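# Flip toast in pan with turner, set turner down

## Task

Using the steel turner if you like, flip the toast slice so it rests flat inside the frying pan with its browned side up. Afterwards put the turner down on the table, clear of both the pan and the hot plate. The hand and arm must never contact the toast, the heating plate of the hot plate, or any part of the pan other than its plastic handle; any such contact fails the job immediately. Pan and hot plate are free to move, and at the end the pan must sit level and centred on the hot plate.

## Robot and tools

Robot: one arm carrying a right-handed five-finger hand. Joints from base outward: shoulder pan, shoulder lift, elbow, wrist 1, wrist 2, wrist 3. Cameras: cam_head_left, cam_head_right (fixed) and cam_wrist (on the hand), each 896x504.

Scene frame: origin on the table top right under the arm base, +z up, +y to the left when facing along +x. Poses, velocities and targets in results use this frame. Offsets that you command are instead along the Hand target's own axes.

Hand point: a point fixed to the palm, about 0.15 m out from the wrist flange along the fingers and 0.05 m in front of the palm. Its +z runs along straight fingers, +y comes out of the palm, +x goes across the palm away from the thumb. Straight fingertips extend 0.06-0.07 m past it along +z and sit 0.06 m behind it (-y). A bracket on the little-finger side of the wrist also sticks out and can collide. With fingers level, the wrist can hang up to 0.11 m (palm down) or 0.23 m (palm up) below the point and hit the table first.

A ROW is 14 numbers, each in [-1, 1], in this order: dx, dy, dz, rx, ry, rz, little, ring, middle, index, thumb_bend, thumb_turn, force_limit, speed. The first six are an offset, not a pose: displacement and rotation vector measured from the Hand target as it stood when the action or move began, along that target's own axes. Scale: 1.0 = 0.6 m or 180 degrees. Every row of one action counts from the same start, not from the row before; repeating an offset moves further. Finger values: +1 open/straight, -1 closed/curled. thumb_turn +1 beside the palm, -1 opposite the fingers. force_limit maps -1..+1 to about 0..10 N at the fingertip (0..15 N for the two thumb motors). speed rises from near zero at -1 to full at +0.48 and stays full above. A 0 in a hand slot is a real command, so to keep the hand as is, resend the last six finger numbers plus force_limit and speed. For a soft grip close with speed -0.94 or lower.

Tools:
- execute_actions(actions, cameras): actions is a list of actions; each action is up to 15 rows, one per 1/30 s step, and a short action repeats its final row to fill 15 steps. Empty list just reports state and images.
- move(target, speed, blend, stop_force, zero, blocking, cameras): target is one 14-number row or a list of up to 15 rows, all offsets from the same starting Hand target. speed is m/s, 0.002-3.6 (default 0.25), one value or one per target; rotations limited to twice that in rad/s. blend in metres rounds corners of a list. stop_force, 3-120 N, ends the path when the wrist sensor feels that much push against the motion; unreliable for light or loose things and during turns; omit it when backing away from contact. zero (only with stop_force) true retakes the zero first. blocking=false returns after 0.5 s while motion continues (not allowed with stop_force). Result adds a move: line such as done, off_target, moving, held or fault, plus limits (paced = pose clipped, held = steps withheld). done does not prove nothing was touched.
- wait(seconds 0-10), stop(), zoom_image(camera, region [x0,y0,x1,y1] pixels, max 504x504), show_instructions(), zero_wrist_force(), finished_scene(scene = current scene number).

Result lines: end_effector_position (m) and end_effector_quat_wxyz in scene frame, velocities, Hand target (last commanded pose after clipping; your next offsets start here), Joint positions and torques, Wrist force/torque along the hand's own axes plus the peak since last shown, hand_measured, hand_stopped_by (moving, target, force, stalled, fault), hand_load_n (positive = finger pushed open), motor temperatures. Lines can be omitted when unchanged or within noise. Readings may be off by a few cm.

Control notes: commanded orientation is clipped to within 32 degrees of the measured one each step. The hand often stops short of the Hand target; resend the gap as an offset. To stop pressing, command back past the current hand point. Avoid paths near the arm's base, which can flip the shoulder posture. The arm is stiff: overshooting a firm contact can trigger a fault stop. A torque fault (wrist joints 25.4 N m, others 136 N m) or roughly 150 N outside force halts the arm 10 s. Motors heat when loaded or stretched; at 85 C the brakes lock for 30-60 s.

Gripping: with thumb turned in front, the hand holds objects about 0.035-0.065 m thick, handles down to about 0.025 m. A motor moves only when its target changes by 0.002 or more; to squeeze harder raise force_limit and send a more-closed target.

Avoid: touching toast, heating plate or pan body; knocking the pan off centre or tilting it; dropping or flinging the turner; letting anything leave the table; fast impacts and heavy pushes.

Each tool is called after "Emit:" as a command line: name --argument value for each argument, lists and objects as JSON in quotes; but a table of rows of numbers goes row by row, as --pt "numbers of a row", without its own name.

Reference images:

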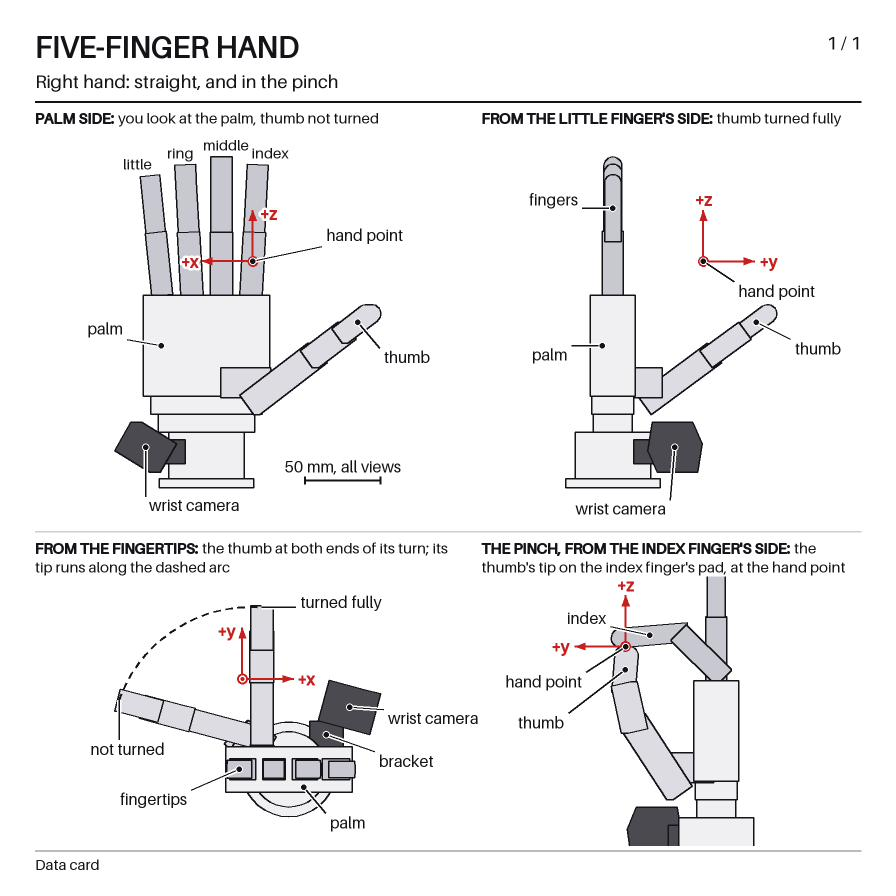

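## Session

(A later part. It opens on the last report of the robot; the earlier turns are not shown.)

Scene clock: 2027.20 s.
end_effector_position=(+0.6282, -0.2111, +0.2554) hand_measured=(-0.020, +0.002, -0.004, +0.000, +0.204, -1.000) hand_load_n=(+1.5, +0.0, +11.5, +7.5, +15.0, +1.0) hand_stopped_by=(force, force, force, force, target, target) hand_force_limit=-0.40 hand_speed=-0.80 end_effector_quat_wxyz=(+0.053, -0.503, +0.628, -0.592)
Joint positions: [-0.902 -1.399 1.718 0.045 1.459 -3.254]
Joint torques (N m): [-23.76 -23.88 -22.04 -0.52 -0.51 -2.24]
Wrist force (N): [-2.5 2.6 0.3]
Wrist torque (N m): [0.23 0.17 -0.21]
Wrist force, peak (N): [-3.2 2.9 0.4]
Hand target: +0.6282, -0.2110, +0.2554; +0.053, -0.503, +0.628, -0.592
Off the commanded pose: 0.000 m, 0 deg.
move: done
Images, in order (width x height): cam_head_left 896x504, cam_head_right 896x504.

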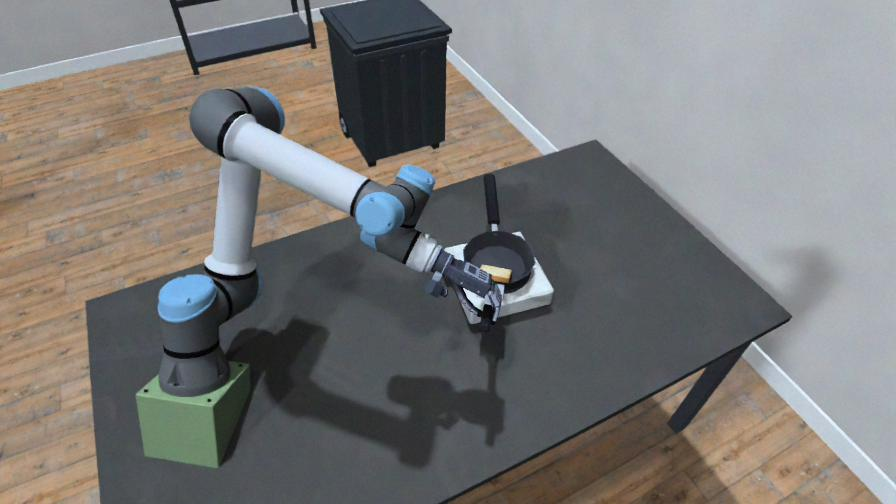

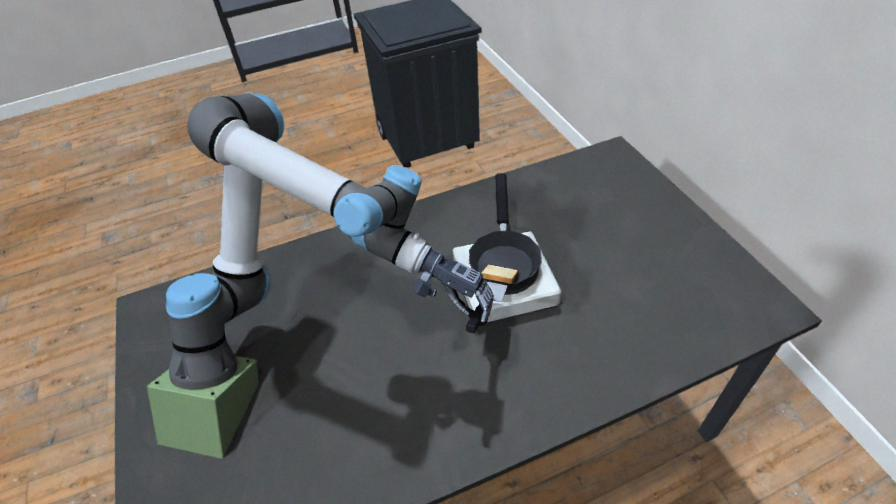

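Emit:
move --target '[-0.02922, -0.0037, 0.00003, 0, 0, 0, -0.35, -0.35, -0.4, -0.3, 0.2, -1, -0.4, -0.8]' --speed 0.03 --cameras '["cam_head_left", "cam_head_right"]'

Emit:
zoom_image --camera "cam_head_right" --region '[474, 262, 524, 292]'

Emit:
zoom_image --camera "cam_head_left" --region '[474, 262, 524, 292]'

Scene clock: 2032.50 s.
end_effector_position=(+0.6381, -0.1984, +0.2479) hand_measured=(-0.020, +0.002, -0.004, +0.000, +0.204, -1.000) hand_load_n=(+1.5, +0.0, +11.5, +7.5, +15.0, +1.0) hand_stopped_by=(force, force, force, force, target, target) hand_force_limit=-0.40 hand_speed=-0.80 end_effector_quat_wxyz=(+0.053, -0.503, +0.628, -0.592) end_effector_velocity=(-0.001, -0.002, +0.001) end_effector_angular_velocity=(+0.003, -0.002, +0.000)
Joint positions: [-0.859 -1.391 1.705 0.048 1.5 -3.238]
Joint velocities: [-0.006 0 0 0 -0.007 0.001]
Joint torques (N m): [-23.37 -23.71 -13.06 1.08 -0.59 -1.28]
Wrist force (N): [-2.5 2.0 0.1]
Wrist torque (N m): [0.25 0.10 -0.08]
Wrist force, peak (N): [-2.7 3.0 0.5]
Hand target: +0.6380, -0.1984, +0.2479; +0.053, -0.503, +0.628, -0.592
Off the commanded pose: 0.000 m, 0 deg.
move: done
Images, in order (width x height): cam_head_left 896x504, cam_head_right 896x504.

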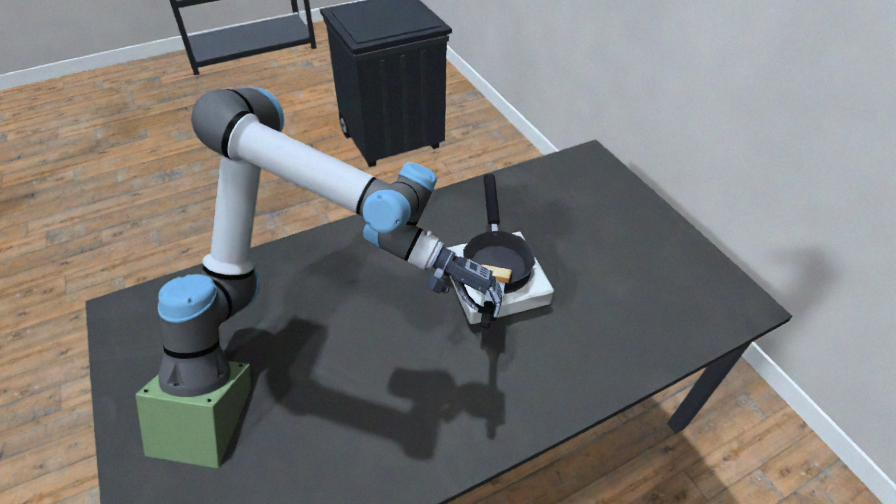

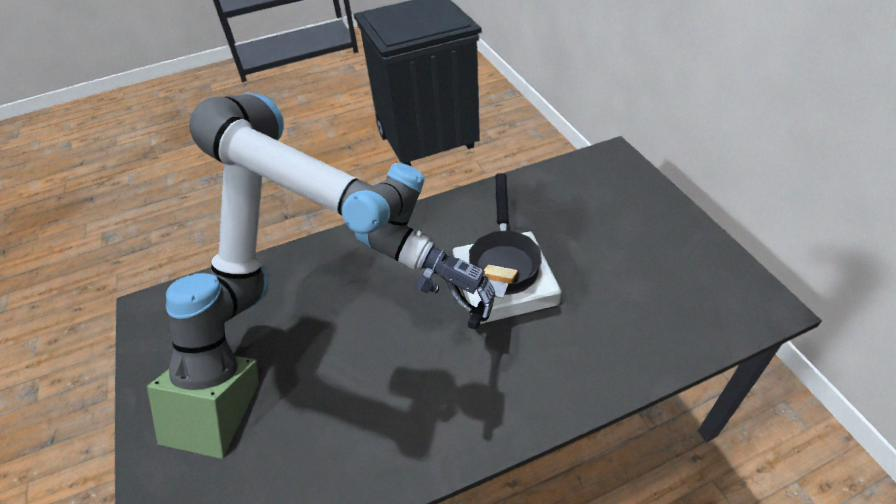

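Scaled by 10.080.

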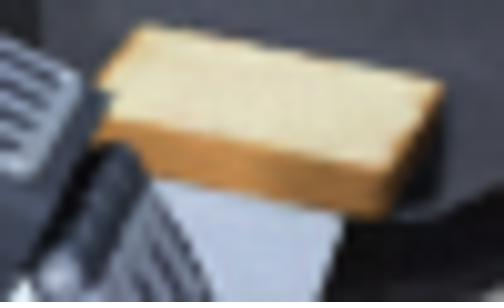

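Scaled by 10.080.

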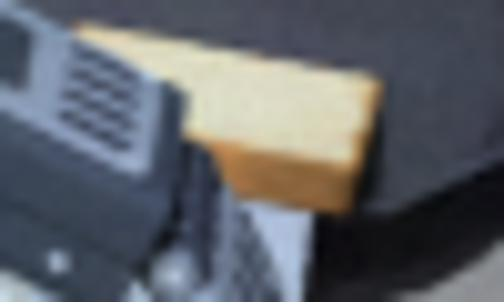

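Emit:
move --target '[0.00308, -0.00465, -0.00172, 0, 0, 0, -0.35, -0.35, -0.4, -0.3, 0.2, -1, -0.4, -0.8]' --speed 0.02 --cameras '["cam_head_left", "cam_head_right"]'

Emit:
zoom_image --camera "cam_head_right" --region '[474, 262, 524, 292]'

Emit:
zoom_image --camera "cam_head_left" --region '[474, 262, 524, 292]'

Scene clock: 2058.83 s.
end_effector_position=(+0.6380, -0.1984, +0.2515) hand_measured=(-0.020, +0.002, -0.004, +0.000, +0.204, -1.000) hand_load_n=(+1.5, +0.5, +11.5, +7.5, +15.0, +0.5) hand_stopped_by=(force, force, force, force, target, target) hand_force_limit=-0.40 hand_speed=-0.80 end_effector_quat_wxyz=(+0.053, -0.503, +0.628, -0.592)
Joint positions: [-0.864 -1.394 1.701 0.056 1.496 -3.24]
Joint torques (N m): [-14.96 -30.86 -20.31 -0.31 0.35 -1.85]
Wrist force (N): [-2.4 2.5 0.7]
Wrist torque (N m): [0.19 0.16 -0.23]
Wrist force, peak (N): [-2.5 2.7 0.5]
Hand target: +0.6380, -0.1984, +0.2514; +0.053, -0.503, +0.628, -0.592
Off the commanded pose: 0.000 m, 0 deg.
move: done
Images, in order (width x height): cam_head_left 896x504, cam_head_right 896x504.

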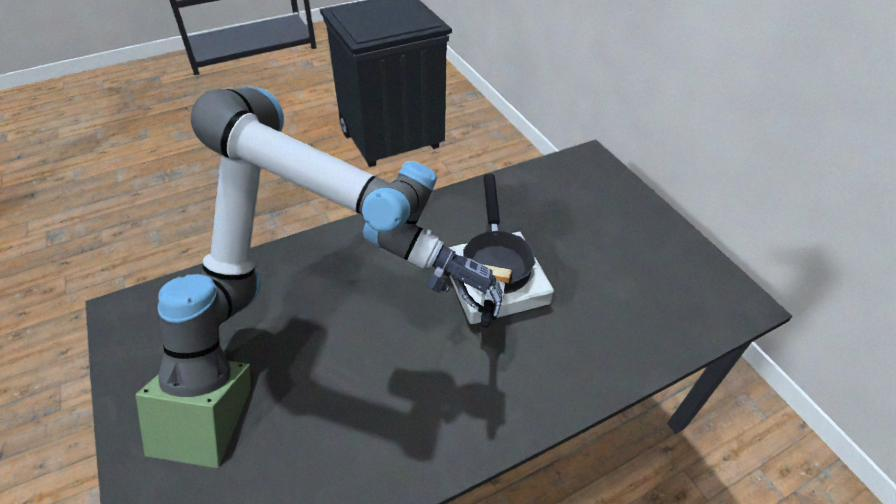

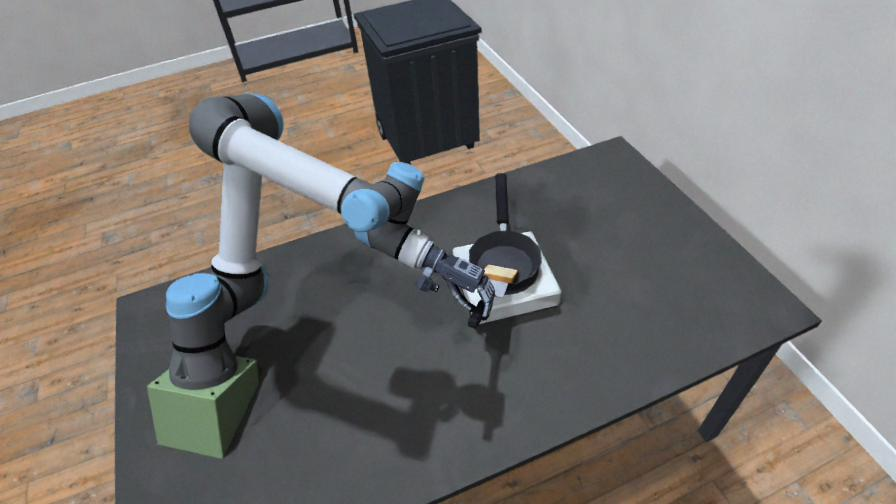

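Scaled by 10.080.

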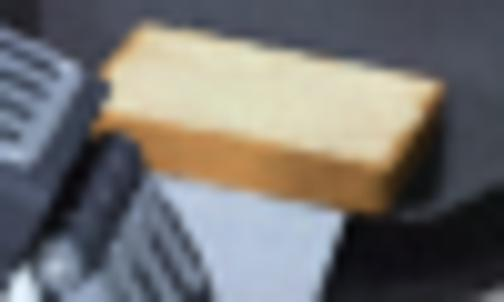

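Scaled by 10.080.

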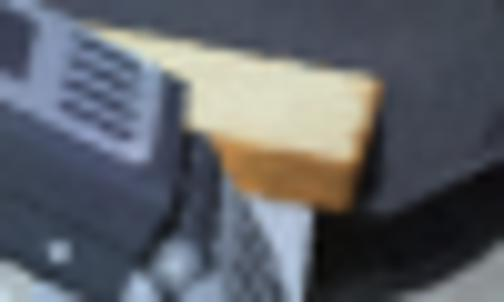

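Emit:
move --target '[-0.01147, -0.00061, 0.0003, 0, 0, 0, -0.35, -0.35, -0.4, -0.3, 0.2, -1, -0.4, -0.8]' --speed 0.02 --cameras '["cam_head_left", "cam_head_right"]'

Emit:
zoom_image --camera "cam_head_right" --region '[474, 262, 524, 292]'

Emit:
zoom_image --camera "cam_head_left" --region '[474, 262, 524, 292]'

Scene clock: 2062.97 s.
end_effector_position=(+0.6418, -0.1937, +0.2480) hand_measured=(-0.020, +0.002, -0.004, +0.000, +0.204, -1.000) hand_load_n=(+1.5, +0.0, +11.0, +7.5, +15.0, +1.0) hand_stopped_by=(force, force, force, force, target, target) hand_force_limit=-0.40 hand_speed=-0.80 end_effector_quat_wxyz=(+0.053, -0.503, +0.628, -0.592)
Joint positions: [-0.847 -1.389 1.696 0.055 1.511 -3.234]
Joint torques (N m): [-21.69 -19.89 -20.04 -1.56 -0.41 0.66]
Wrist force (N): [-2.5 2.7 0.6]
Wrist torque (N m): [0.20 0.18 -0.23]
Wrist force, peak (N): [-2.6 2.9 0.5]
Hand target: +0.6417, -0.1937, +0.2480; +0.053, -0.503, +0.628, -0.592
Off the commanded pose: 0.000 m, 0 deg.
move: done
Images, in order (width x height): cam_head_left 896x504, cam_head_right 896x504.

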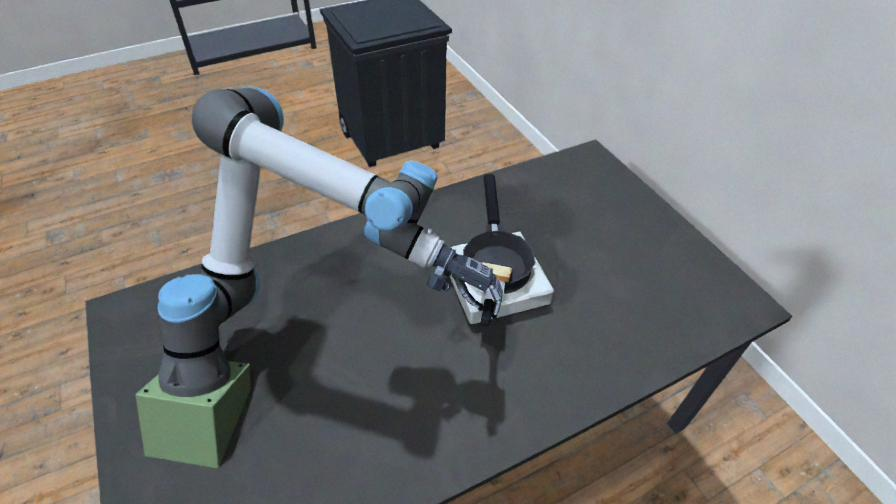

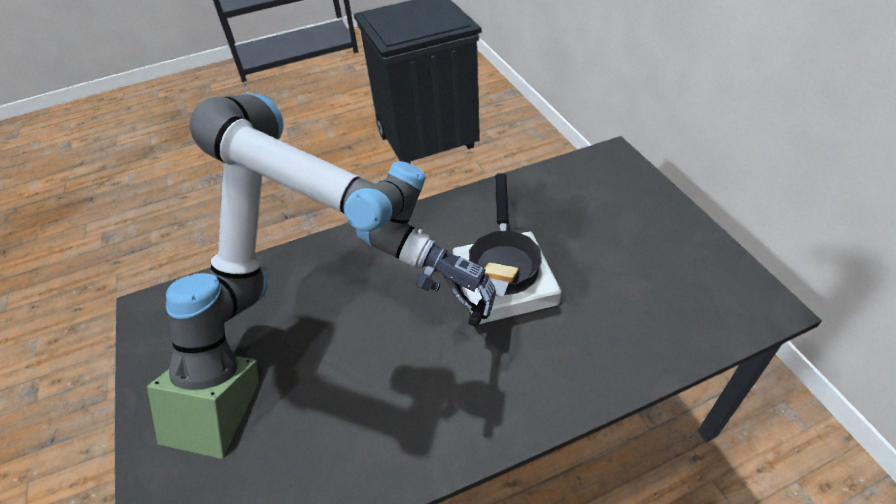

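Scaled by 10.080.

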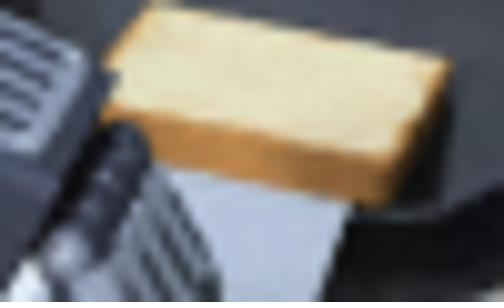

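Scaled by 10.080.

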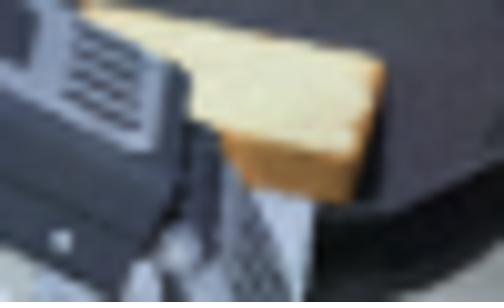

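Emit:
move --pt "-0.00229 -0.01922 -0.00645 0 0 0 -0.35 -0.35 -0.4 -0.3 0.2 -1 -0.4 -0.8" --pt "-0.00726 -0.0371 -0.01232 0 0 0 -0.35 -0.35 -0.4 -0.3 0.2 -1 -0.4 -0.8" --speed 0.03 --blend '[0.003, 0]' --cameras '["cam_head_left", "cam_head_right"]'

Emit:
zoom_image --camera "cam_head_right" --region '[470, 245, 530, 295]'

Emit:
zoom_image --camera "cam_head_left" --region '[470, 245, 530, 295]'

Scene clock: 2101.43 s.
end_effector_position=(+0.6516, -0.1809, +0.2657) hand_measured=(-0.020, +0.002, -0.004, +0.000, +0.204, -1.000) hand_load_n=(+1.5, +0.0, +11.0, +7.5, +15.0, +1.0) hand_stopped_by=(force, force, force, force, target, target) hand_force_limit=-0.40 hand_speed=-0.80 end_effector_quat_wxyz=(+0.053, -0.503, +0.628, -0.592) end_effector_velocity=(+0.000, +0.000, -0.001) end_effector_angular_velocity=(+0.000, -0.002, +0.002)
Joint positions: [-0.833 -1.399 1.646 0.115 1.525 -3.229]
Joint velocities: [0 0 0.004 -0.007 -0.001 0.001]
Joint torques (N m): [-23.57 -25.4 -14.59 -2.9 0.24 1.27]
Wrist force (N): [-2.4 2.7 0.4]
Wrist torque (N m): [0.24 0.19 -0.22]
Wrist force, peak (N): [-2.5 3.0 0.5]
Hand target: +0.6516, -0.1810, +0.2656; +0.053, -0.503, +0.628, -0.592
Off the commanded pose: 0.000 m, 0 deg.
move: done
Images, in order (width x height): cam_head_left 896x504, cam_head_right 896x504.

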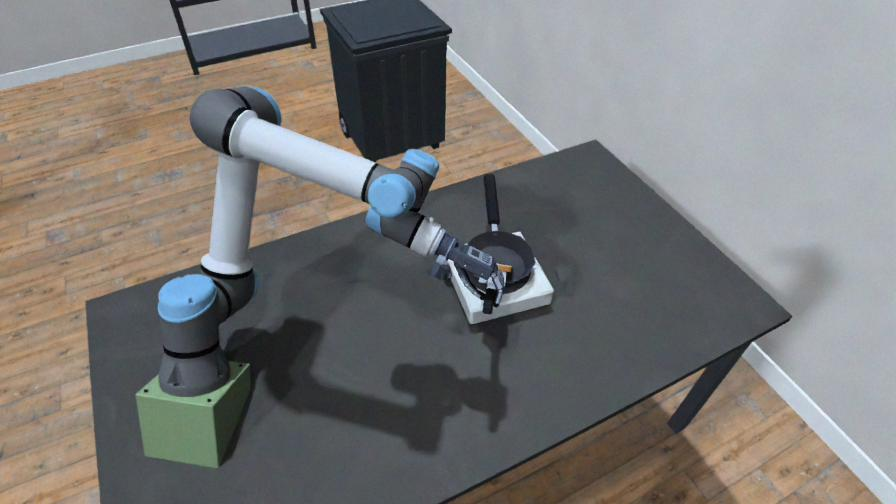

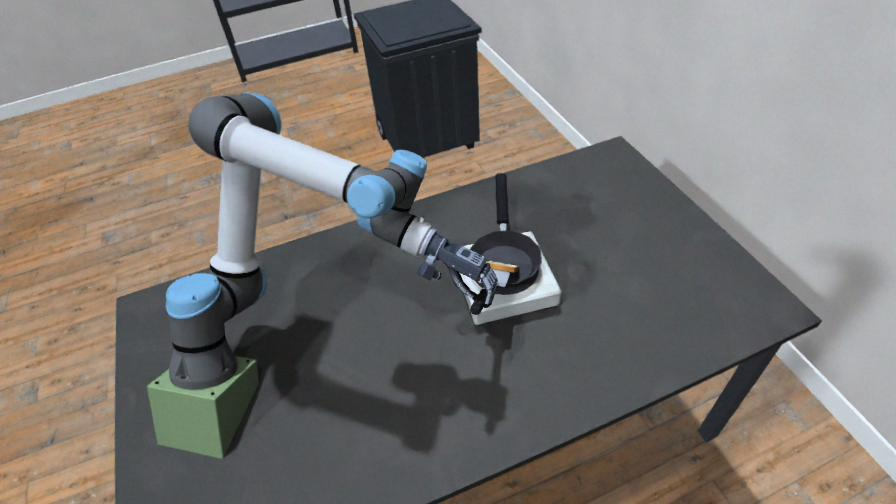

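Scaled by 8.400.

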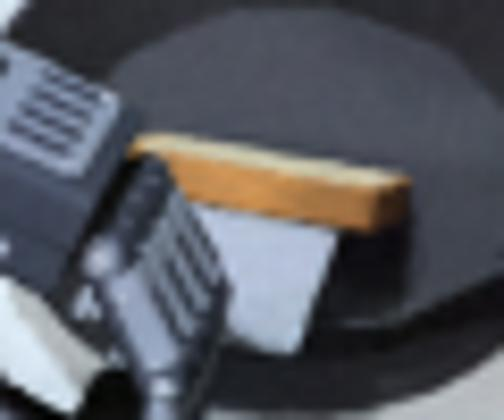

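Scaled by 8.400.

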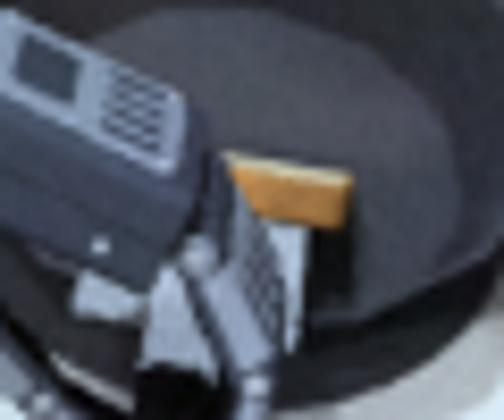

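Emit:
move --pt "-0.00656 -0.01697 -0.00549 0 0 0 -0.35 -0.35 -0.4 -0.3 0.2 -1 -0.4 -0.8" --pt "-0.01436 -0.03116 -0.00999 0 0 0 -0.35 -0.35 -0.4 -0.3 0.2 -1 -0.4 -0.8" --speed 0.03 --blend '[0.003, 0]' --cameras '["cam_head_left", "cam_head_right"]'

Emit:
zoom_image --camera "cam_head_right" --region '[470, 240, 530, 290]'

Emit:
zoom_image --camera "cam_head_left" --region '[470, 240, 530, 290]'

Scene clock: 2107.97 s.
end_effector_position=(+0.6625, -0.1669, +0.2778) hand_measured=(-0.020, +0.002, -0.004, +0.000, +0.204, -1.000) hand_load_n=(+1.5, +0.0, +11.5, +7.5, +14.5, +1.0) hand_stopped_by=(force, force, force, force, target, target) hand_force_limit=-0.40 hand_speed=-0.80 end_effector_quat_wxyz=(+0.053, -0.503, +0.628, -0.592) end_effector_velocity=(-0.001, -0.002, -0.001) end_effector_angular_velocity=(+0.000, -0.001, -0.001)
Joint positions: [-0.809 -1.401 1.598 0.164 1.547 -3.221]
Joint velocities: [-0.003 0.001 0.004 -0.006 -0.002 0]
Joint torques (N m): [-19.08 -18.36 -14.27 -2.85 -0.83 0.46]
Wrist force (N): [-2.4 3.0 0.2]
Wrist torque (N m): [0.30 0.21 -0.19]
Wrist force, peak (N): [-2.8 2.7 0.0]
Hand target: +0.6625, -0.1670, +0.2777; +0.053, -0.503, +0.628, -0.592
Off the commanded pose: 0.000 m, 0 deg.
move: done
Images, in order (width x height): cam_head_left 896x504, cam_head_right 896x504.

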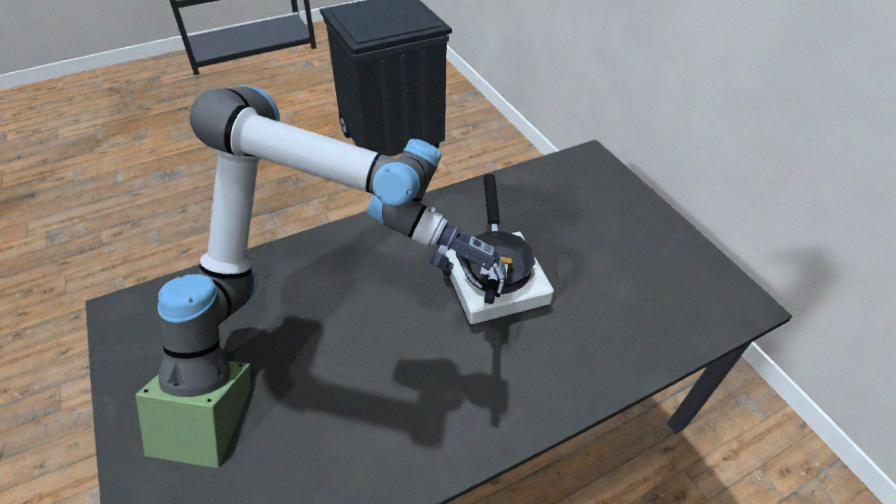

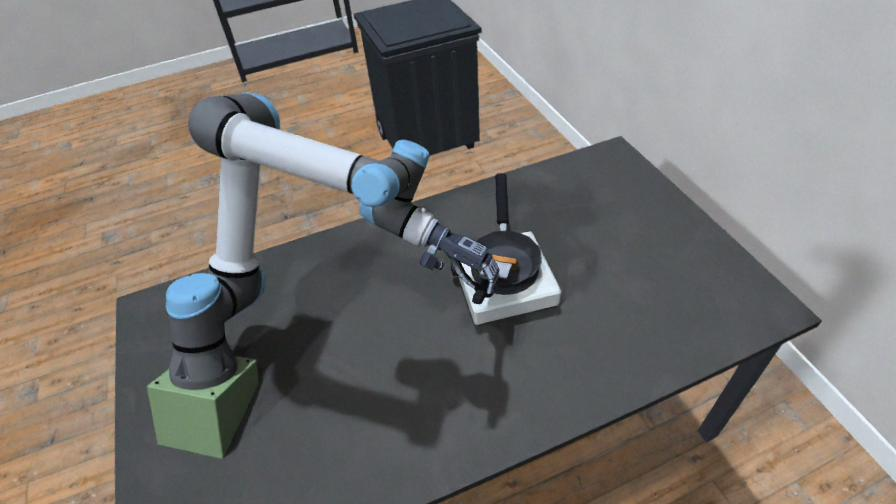

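Scaled by 8.400.

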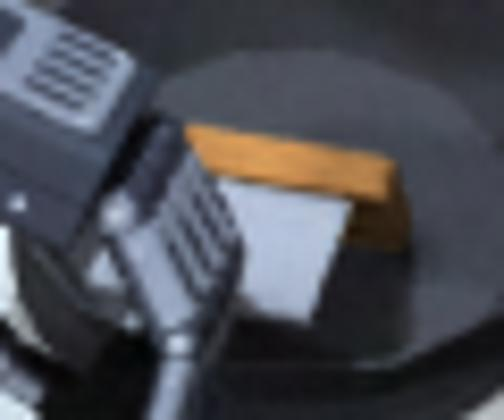

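Scaled by 8.400.

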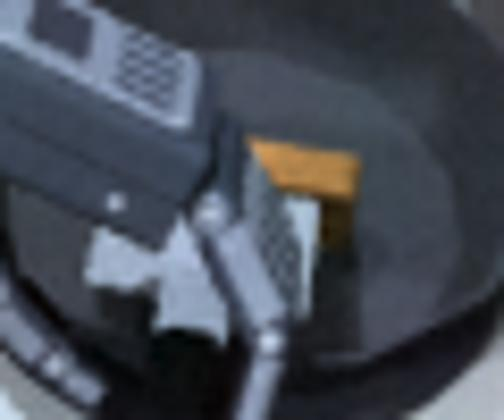

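Emit:
move --pt "-0.01469 -0.01575 -0.00472 0 0 0 -0.35 -0.35 -0.4 -0.3 0.2 -1 -0.4 -0.8" --pt "-0.03155 -0.02852 -0.00833 0 0 0 -0.35 -0.35 -0.4 -0.3 0.2 -1 -0.4 -0.8" --speed 0.03 --blend '[0.003, 0]' --cameras '["cam_head_left", "cam_head_right"]'

Emit:
zoom_image --camera "cam_head_right" --region '[470, 240, 530, 290]'

Emit:
zoom_image --camera "cam_head_left" --region '[470, 240, 530, 290]'

Scene clock: 2115.90 s.
end_effector_position=(+0.6782, -0.1469, +0.2828) hand_measured=(-0.020, +0.002, -0.004, +0.000, +0.204, -1.000) hand_load_n=(+1.5, +0.0, +11.5, +7.5, +15.0, +1.0) hand_stopped_by=(force, force, force, force, target, target) hand_force_limit=-0.40 hand_speed=-0.80 end_effector_quat_wxyz=(+0.053, -0.503, +0.628, -0.592) end_effector_velocity=(-0.001, -0.002, -0.001) end_effector_angular_velocity=(+0.002, +0.000, +0.000)
Joint positions: [-0.762 -1.391 1.544 0.209 1.591 -3.204]
Joint velocities: [-0.004 0 0.005 -0.004 -0.005 0]
Joint torques (N m): [-21.9 -24.96 -12.07 -2.41 -0.51 -0.38]
Wrist force (N): [-2.0 2.8 -0.1]
Wrist torque (N m): [0.28 0.13 -0.19]
Wrist force, peak (N): [-2.9 3.0 0.2]
Hand target: +0.6781, -0.1469, +0.2828; +0.053, -0.503, +0.628, -0.592
Off the commanded pose: 0.000 m, 0 deg.
move: done
Images, in order (width x height): cam_head_left 896x504, cam_head_right 896x504.

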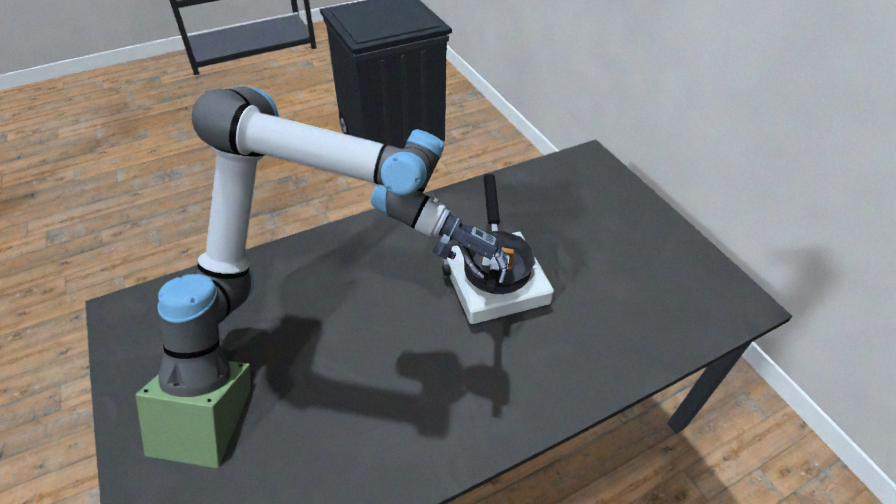

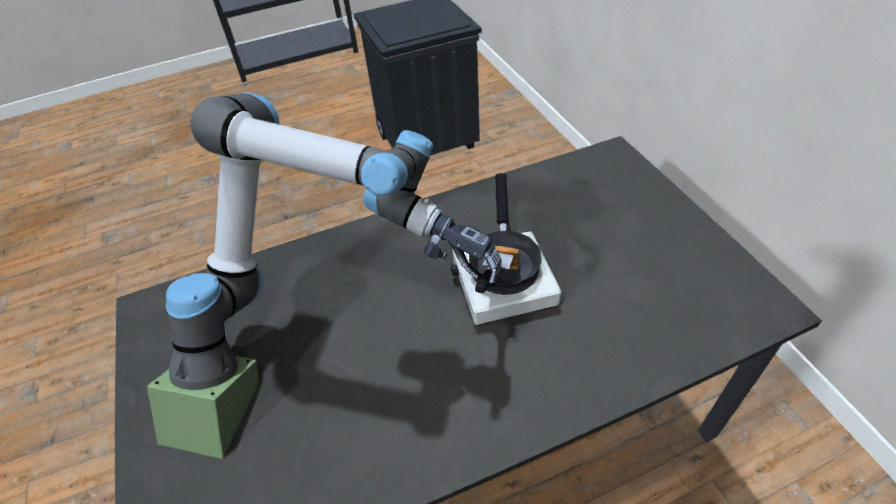

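Scaled by 8.400.

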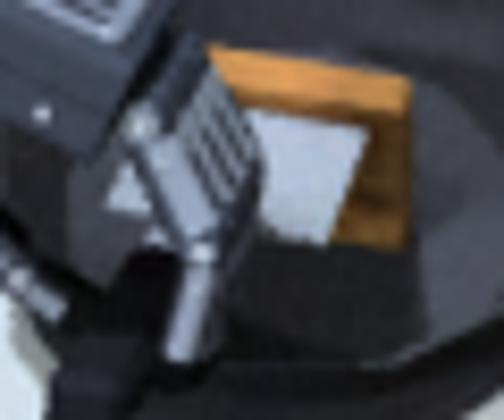

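Scaled by 8.400.

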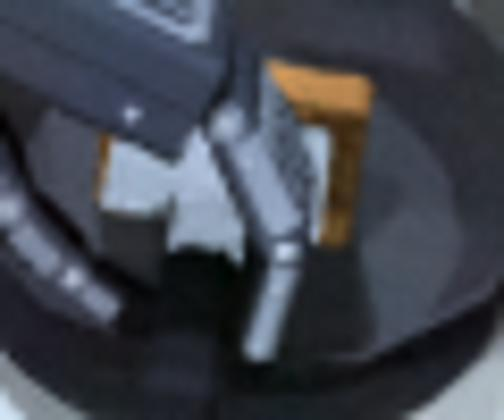

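Emit:
move --pt "-0.01846 -0.00947 -0.00242 0 0 0 -0.35 -0.35 -0.4 -0.3 0.2 -1 -0.4 -0.8" --pt "-0.03778 -0.01556 -0.00364 0 0 0 -0.35 -0.35 -0.4 -0.3 0.2 -1 -0.4 -0.8" --pt "-0.05363 -0.01732 -0.00354 0 0 0 -0.35 -0.35 -0.4 -0.3 0.2 -1 -0.4 -0.8" --speed 0.03 --blend '[0.003, 0.003, 0]' --cameras '["cam_head_left", "cam_head_right"]'

Emit:
zoom_image --camera "cam_head_right" --region '[460, 225, 550, 305]'

Emit:
zoom_image --camera "cam_head_left" --region '[455, 225, 545, 305]'

Scene clock: 2131.10 s.
end_effector_position=(+0.6985, -0.1210, +0.2747) hand_measured=(-0.020, +0.002, -0.004, +0.000, +0.204, -1.000) hand_load_n=(+2.0, +0.0, +11.0, +7.5, +14.5, +1.0) hand_stopped_by=(force, force, force, force, target, target) hand_force_limit=-0.40 hand_speed=-0.80 end_effector_quat_wxyz=(+0.053, -0.503, +0.628, -0.592) end_effector_velocity=(-0.001, -0.001, +0.000) end_effector_angular_velocity=(+0.003, +0.000, +0.000)
Joint positions: [-0.686 -1.363 1.489 0.237 1.662 -3.177]
Joint velocities: [-0.005 -0.001 0.002 0 -0.006 0.001]
Joint torques (N m): [-22.42 -35.69 -12.46 0.45 -0.41 -1.04]
Wrist force (N): [-2.4 3.1 0.1]
Wrist torque (N m): [0.33 0.16 -0.17]
Wrist force, peak (N): [-2.7 3.3 0.3]
Hand target: +0.6984, -0.1210, +0.2747; +0.053, -0.503, +0.628, -0.592
Off the commanded pose: 0.000 m, 0 deg.
move: done
Images, in order (width x height): cam_head_left 896x504, cam_head_right 896x504.

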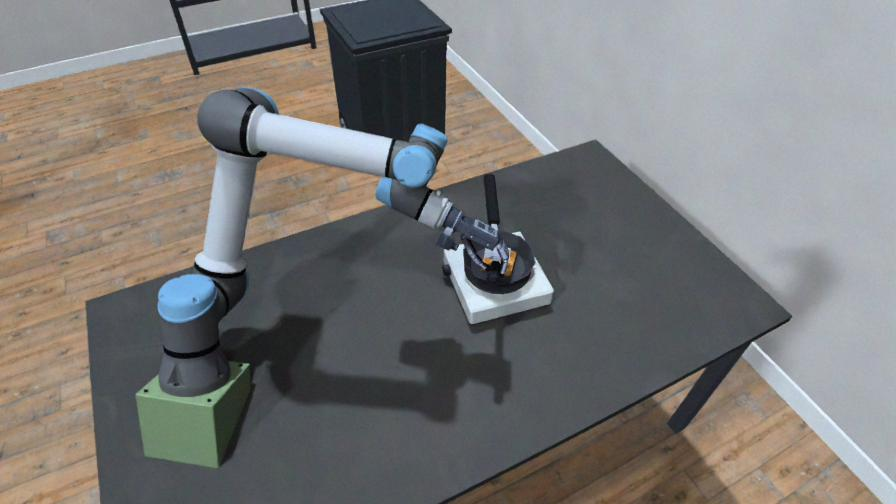

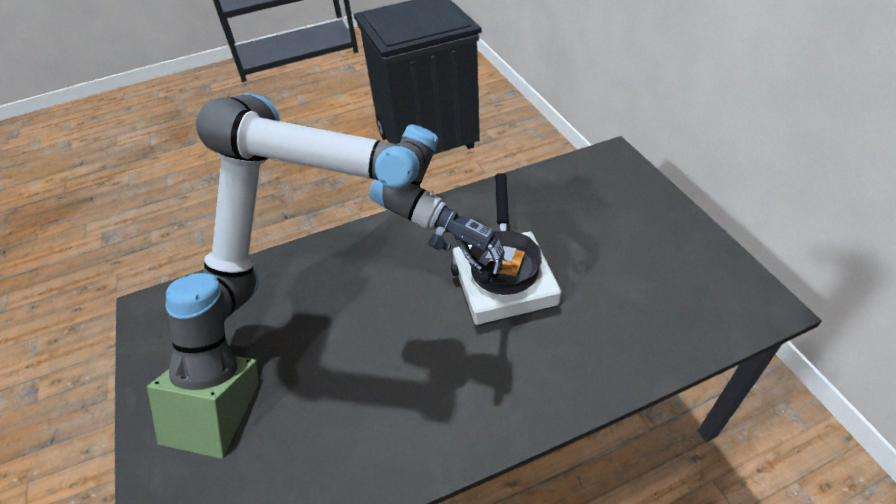

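Scaled by 5.600.

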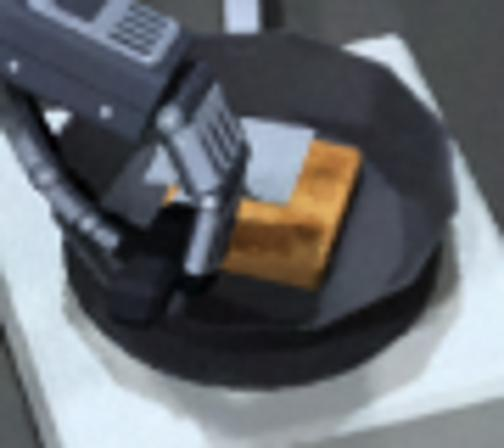

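Scaled by 5.600.

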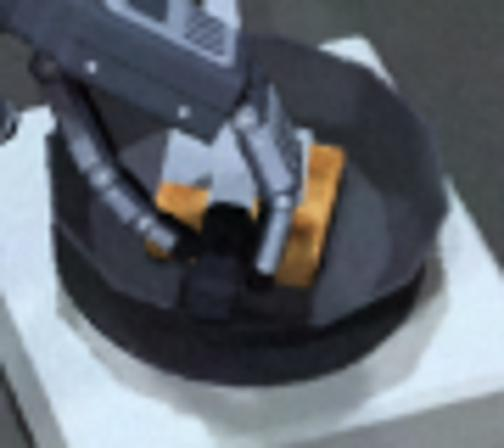

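Emit:
move --pt "0.0634 -0.09556 -0.03535 0 0 0 -0.35 -0.35 -0.4 -0.3 0.2 -1 -0.4 -0.8" --pt "0.26093 0.02386 -0.0034 0 0 0 -0.35 -0.35 -0.4 -0.3 0.2 -1 -0.4 -0.8" --speed '[0.1, 0.15]' --blend '[0.02, 0]' --cameras '["all"]'

Emit:
zoom_image --camera "cam_head_right" --region '[460, 225, 550, 305]'

Emit:
zoom_image --camera "cam_head_left" --region '[455, 225, 545, 305]'

Scene clock: 2155.27 s.
end_effector_position=(+0.6124, -0.2311, +0.3467) hand_measured=(-0.020, +0.002, -0.004, +0.000, +0.204, -1.000) hand_load_n=(+1.5, +0.0, +11.0, +7.5, +15.0, +1.0) hand_stopped_by=(force, force, force, force, target, target) hand_force_limit=-0.40 hand_speed=-0.80 end_effector_quat_wxyz=(+0.053, -0.503, +0.628, -0.592)
Joint positions: [-1.06 -1.451 1.6 0.225 1.312 -3.312]
Joint torques (N m): [-20.74 -3.81 -18.48 0.76 -0.04 1.95]
Wrist force (N): [-2.4 2.4 0.1]
Wrist torque (N m): [0.27 0.15 -0.22]
Wrist force, peak (N): [-3.1 3.9 0.6]
Hand target: +0.6124, -0.2312, +0.3467; +0.053, -0.503, +0.628, -0.592
Off the commanded pose: 0.000 m, 0 deg.
move: done
camera_calibration:
cam_wrist: T_world_to_cam=[[-0.692916, -0.391976, -0.605162, 0.537508], [-0.119201, 0.890044, -0.440014, 0.431648], [0.711096, -0.232757, -0.66345, -0.145713], [0, 0, 0, 1]] pos_world=[0.527517, -0.207411, 0.418538]

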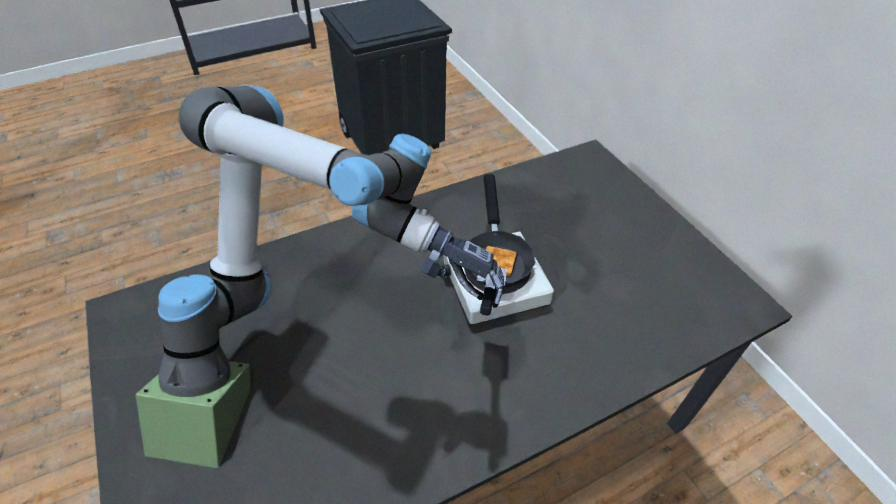

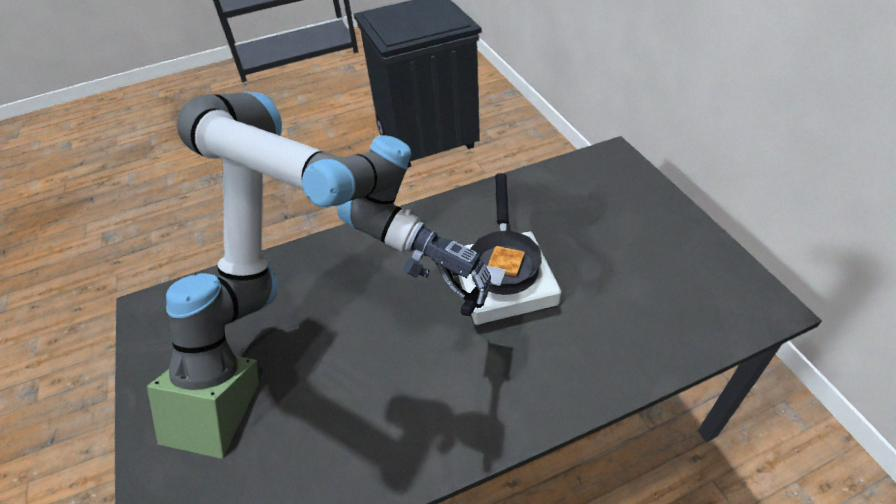

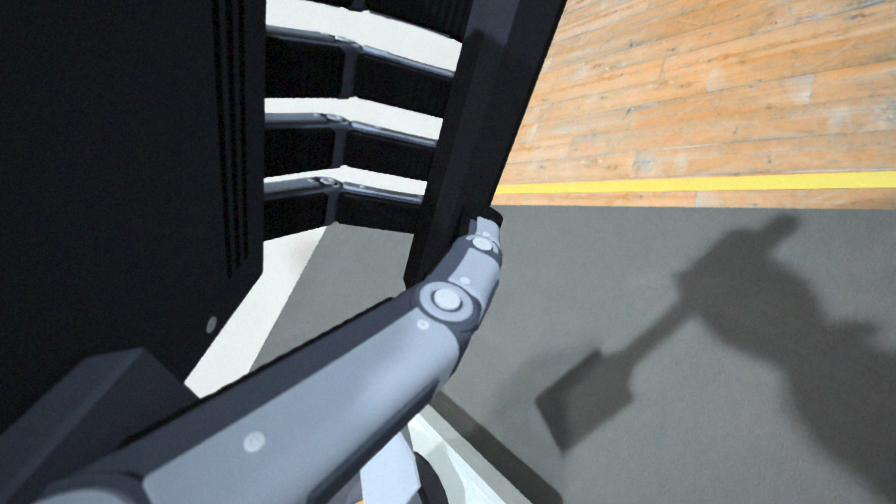

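Scaled by 5.600.

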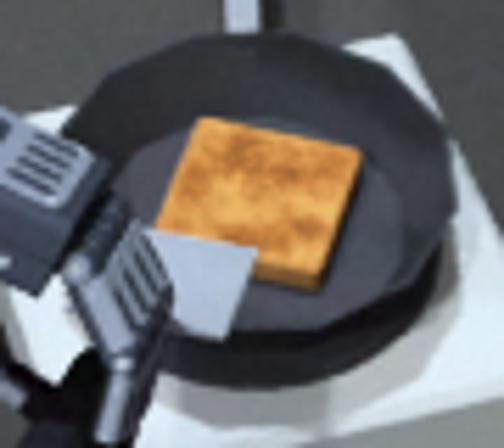

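Scaled by 5.600.

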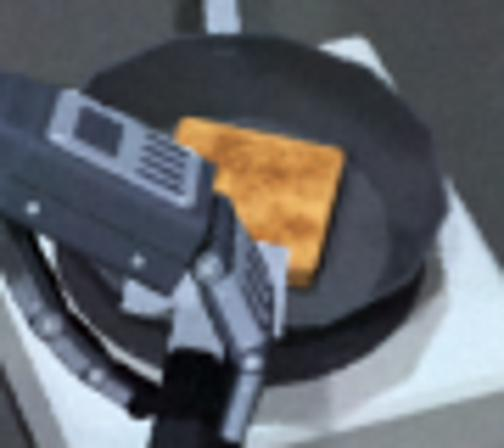

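Emit:
move --target '[-0.02785, 0.36765, 0.01252, -0.04439, 0.14088, 0.2643, -0.35, -0.35, -0.4, -0.3, 0.2, -1, -0.4, -0.8]' --speed 0.2 --cameras '["all"]'

Emit:
zoom_image --camera "cam_head_left" --region '[380, 200, 580, 400]'

Emit:
zoom_image --camera "cam_head_right" --region '[380, 200, 580, 400]'

Scene clock: 2176.53 s.
end_effector_position=(+0.5000, -0.2701, +0.1599) hand_measured=(-0.020, +0.002, -0.004, +0.000, +0.204, -1.000) hand_load_n=(+2.0, +0.0, +10.5, +7.0, +15.5, +0.5) hand_stopped_by=(force, force, force, force, target, target) hand_force_limit=-0.40 hand_speed=-0.80 end_effector_quat_wxyz=(+0.116, -0.074, +0.810, -0.570)
Joint positions: [-0.955 -1.322 2 -0.059 1.784 -2.421]
Joint torques (N m): [-21.79 -32.55 -21.16 1.79 0.61 2.02]
Wrist force (N): [0.1 3.4 0.3]
Wrist torque (N m): [0.34 0.01 -0.11]
Wrist force, peak (N): [0.8 4.2 0.6]
Hand target: +0.5000, -0.2702, +0.1599; +0.116, -0.073, +0.810, -0.570
Off the commanded pose: 0.000 m, 0 deg.
move: done
camera_calibration:
cam_wrist: T_world_to_cam=[[-0.270443, 0.261123, -0.926647, 0.347802], [0.611992, 0.789644, 0.0439053, -0.0993806], [0.743186, -0.555227, -0.373359, -0.348396], [0, 0, 0, 1]] pos_world=[0.413804, -0.205782, 0.196577]

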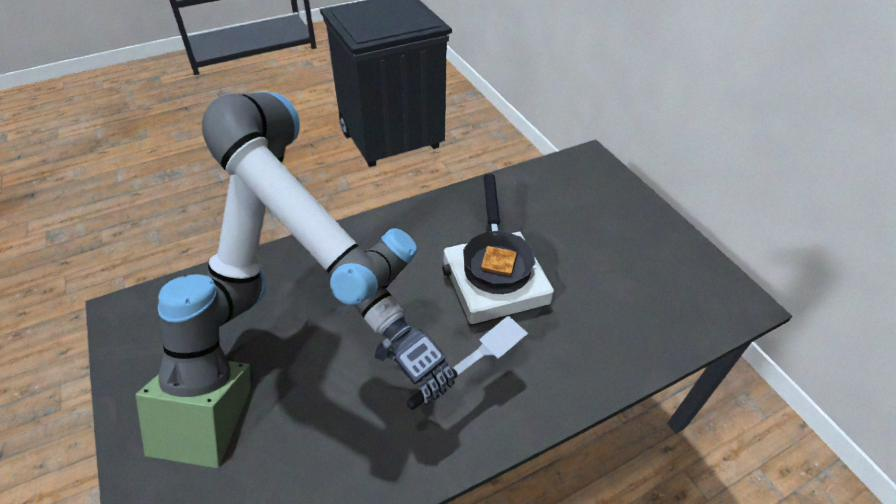

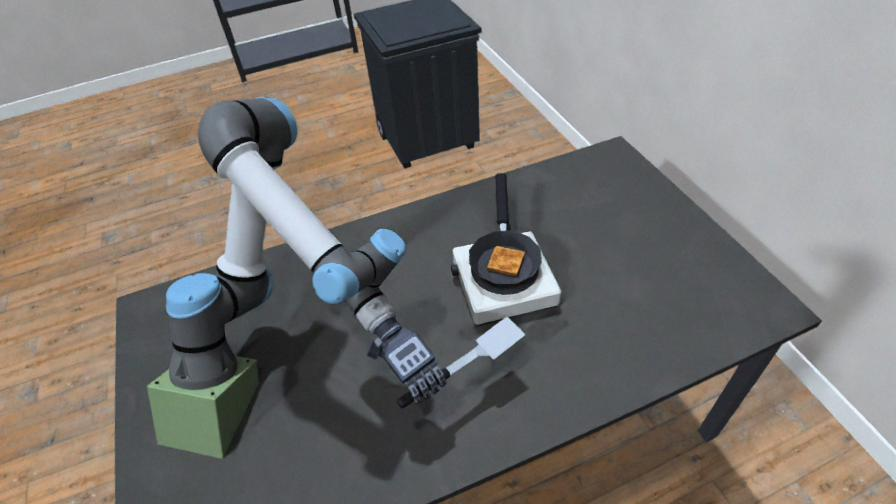

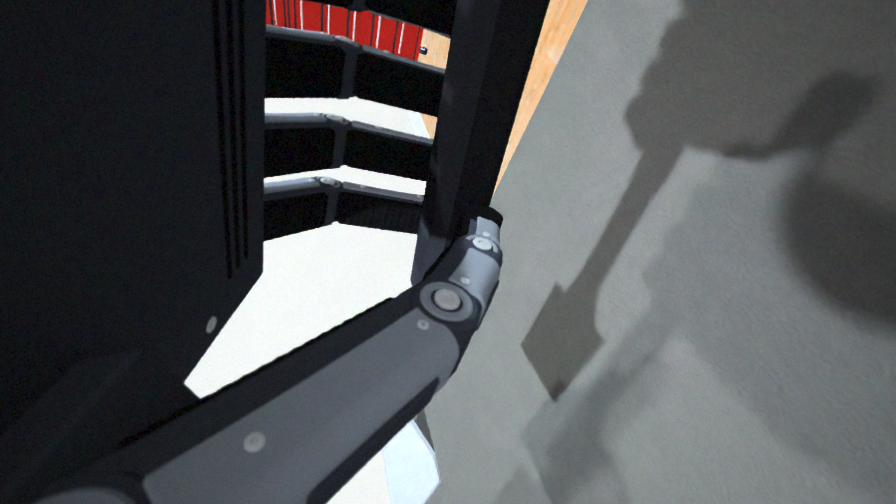

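Scaled by 2.520.

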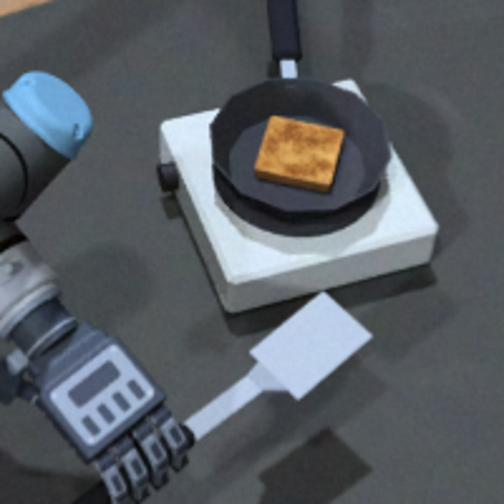

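Scaled by 2.520.

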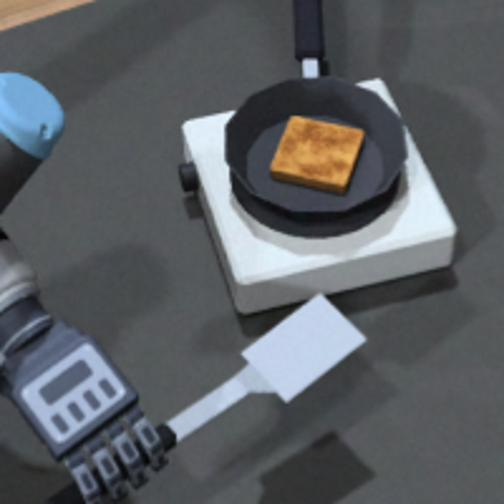

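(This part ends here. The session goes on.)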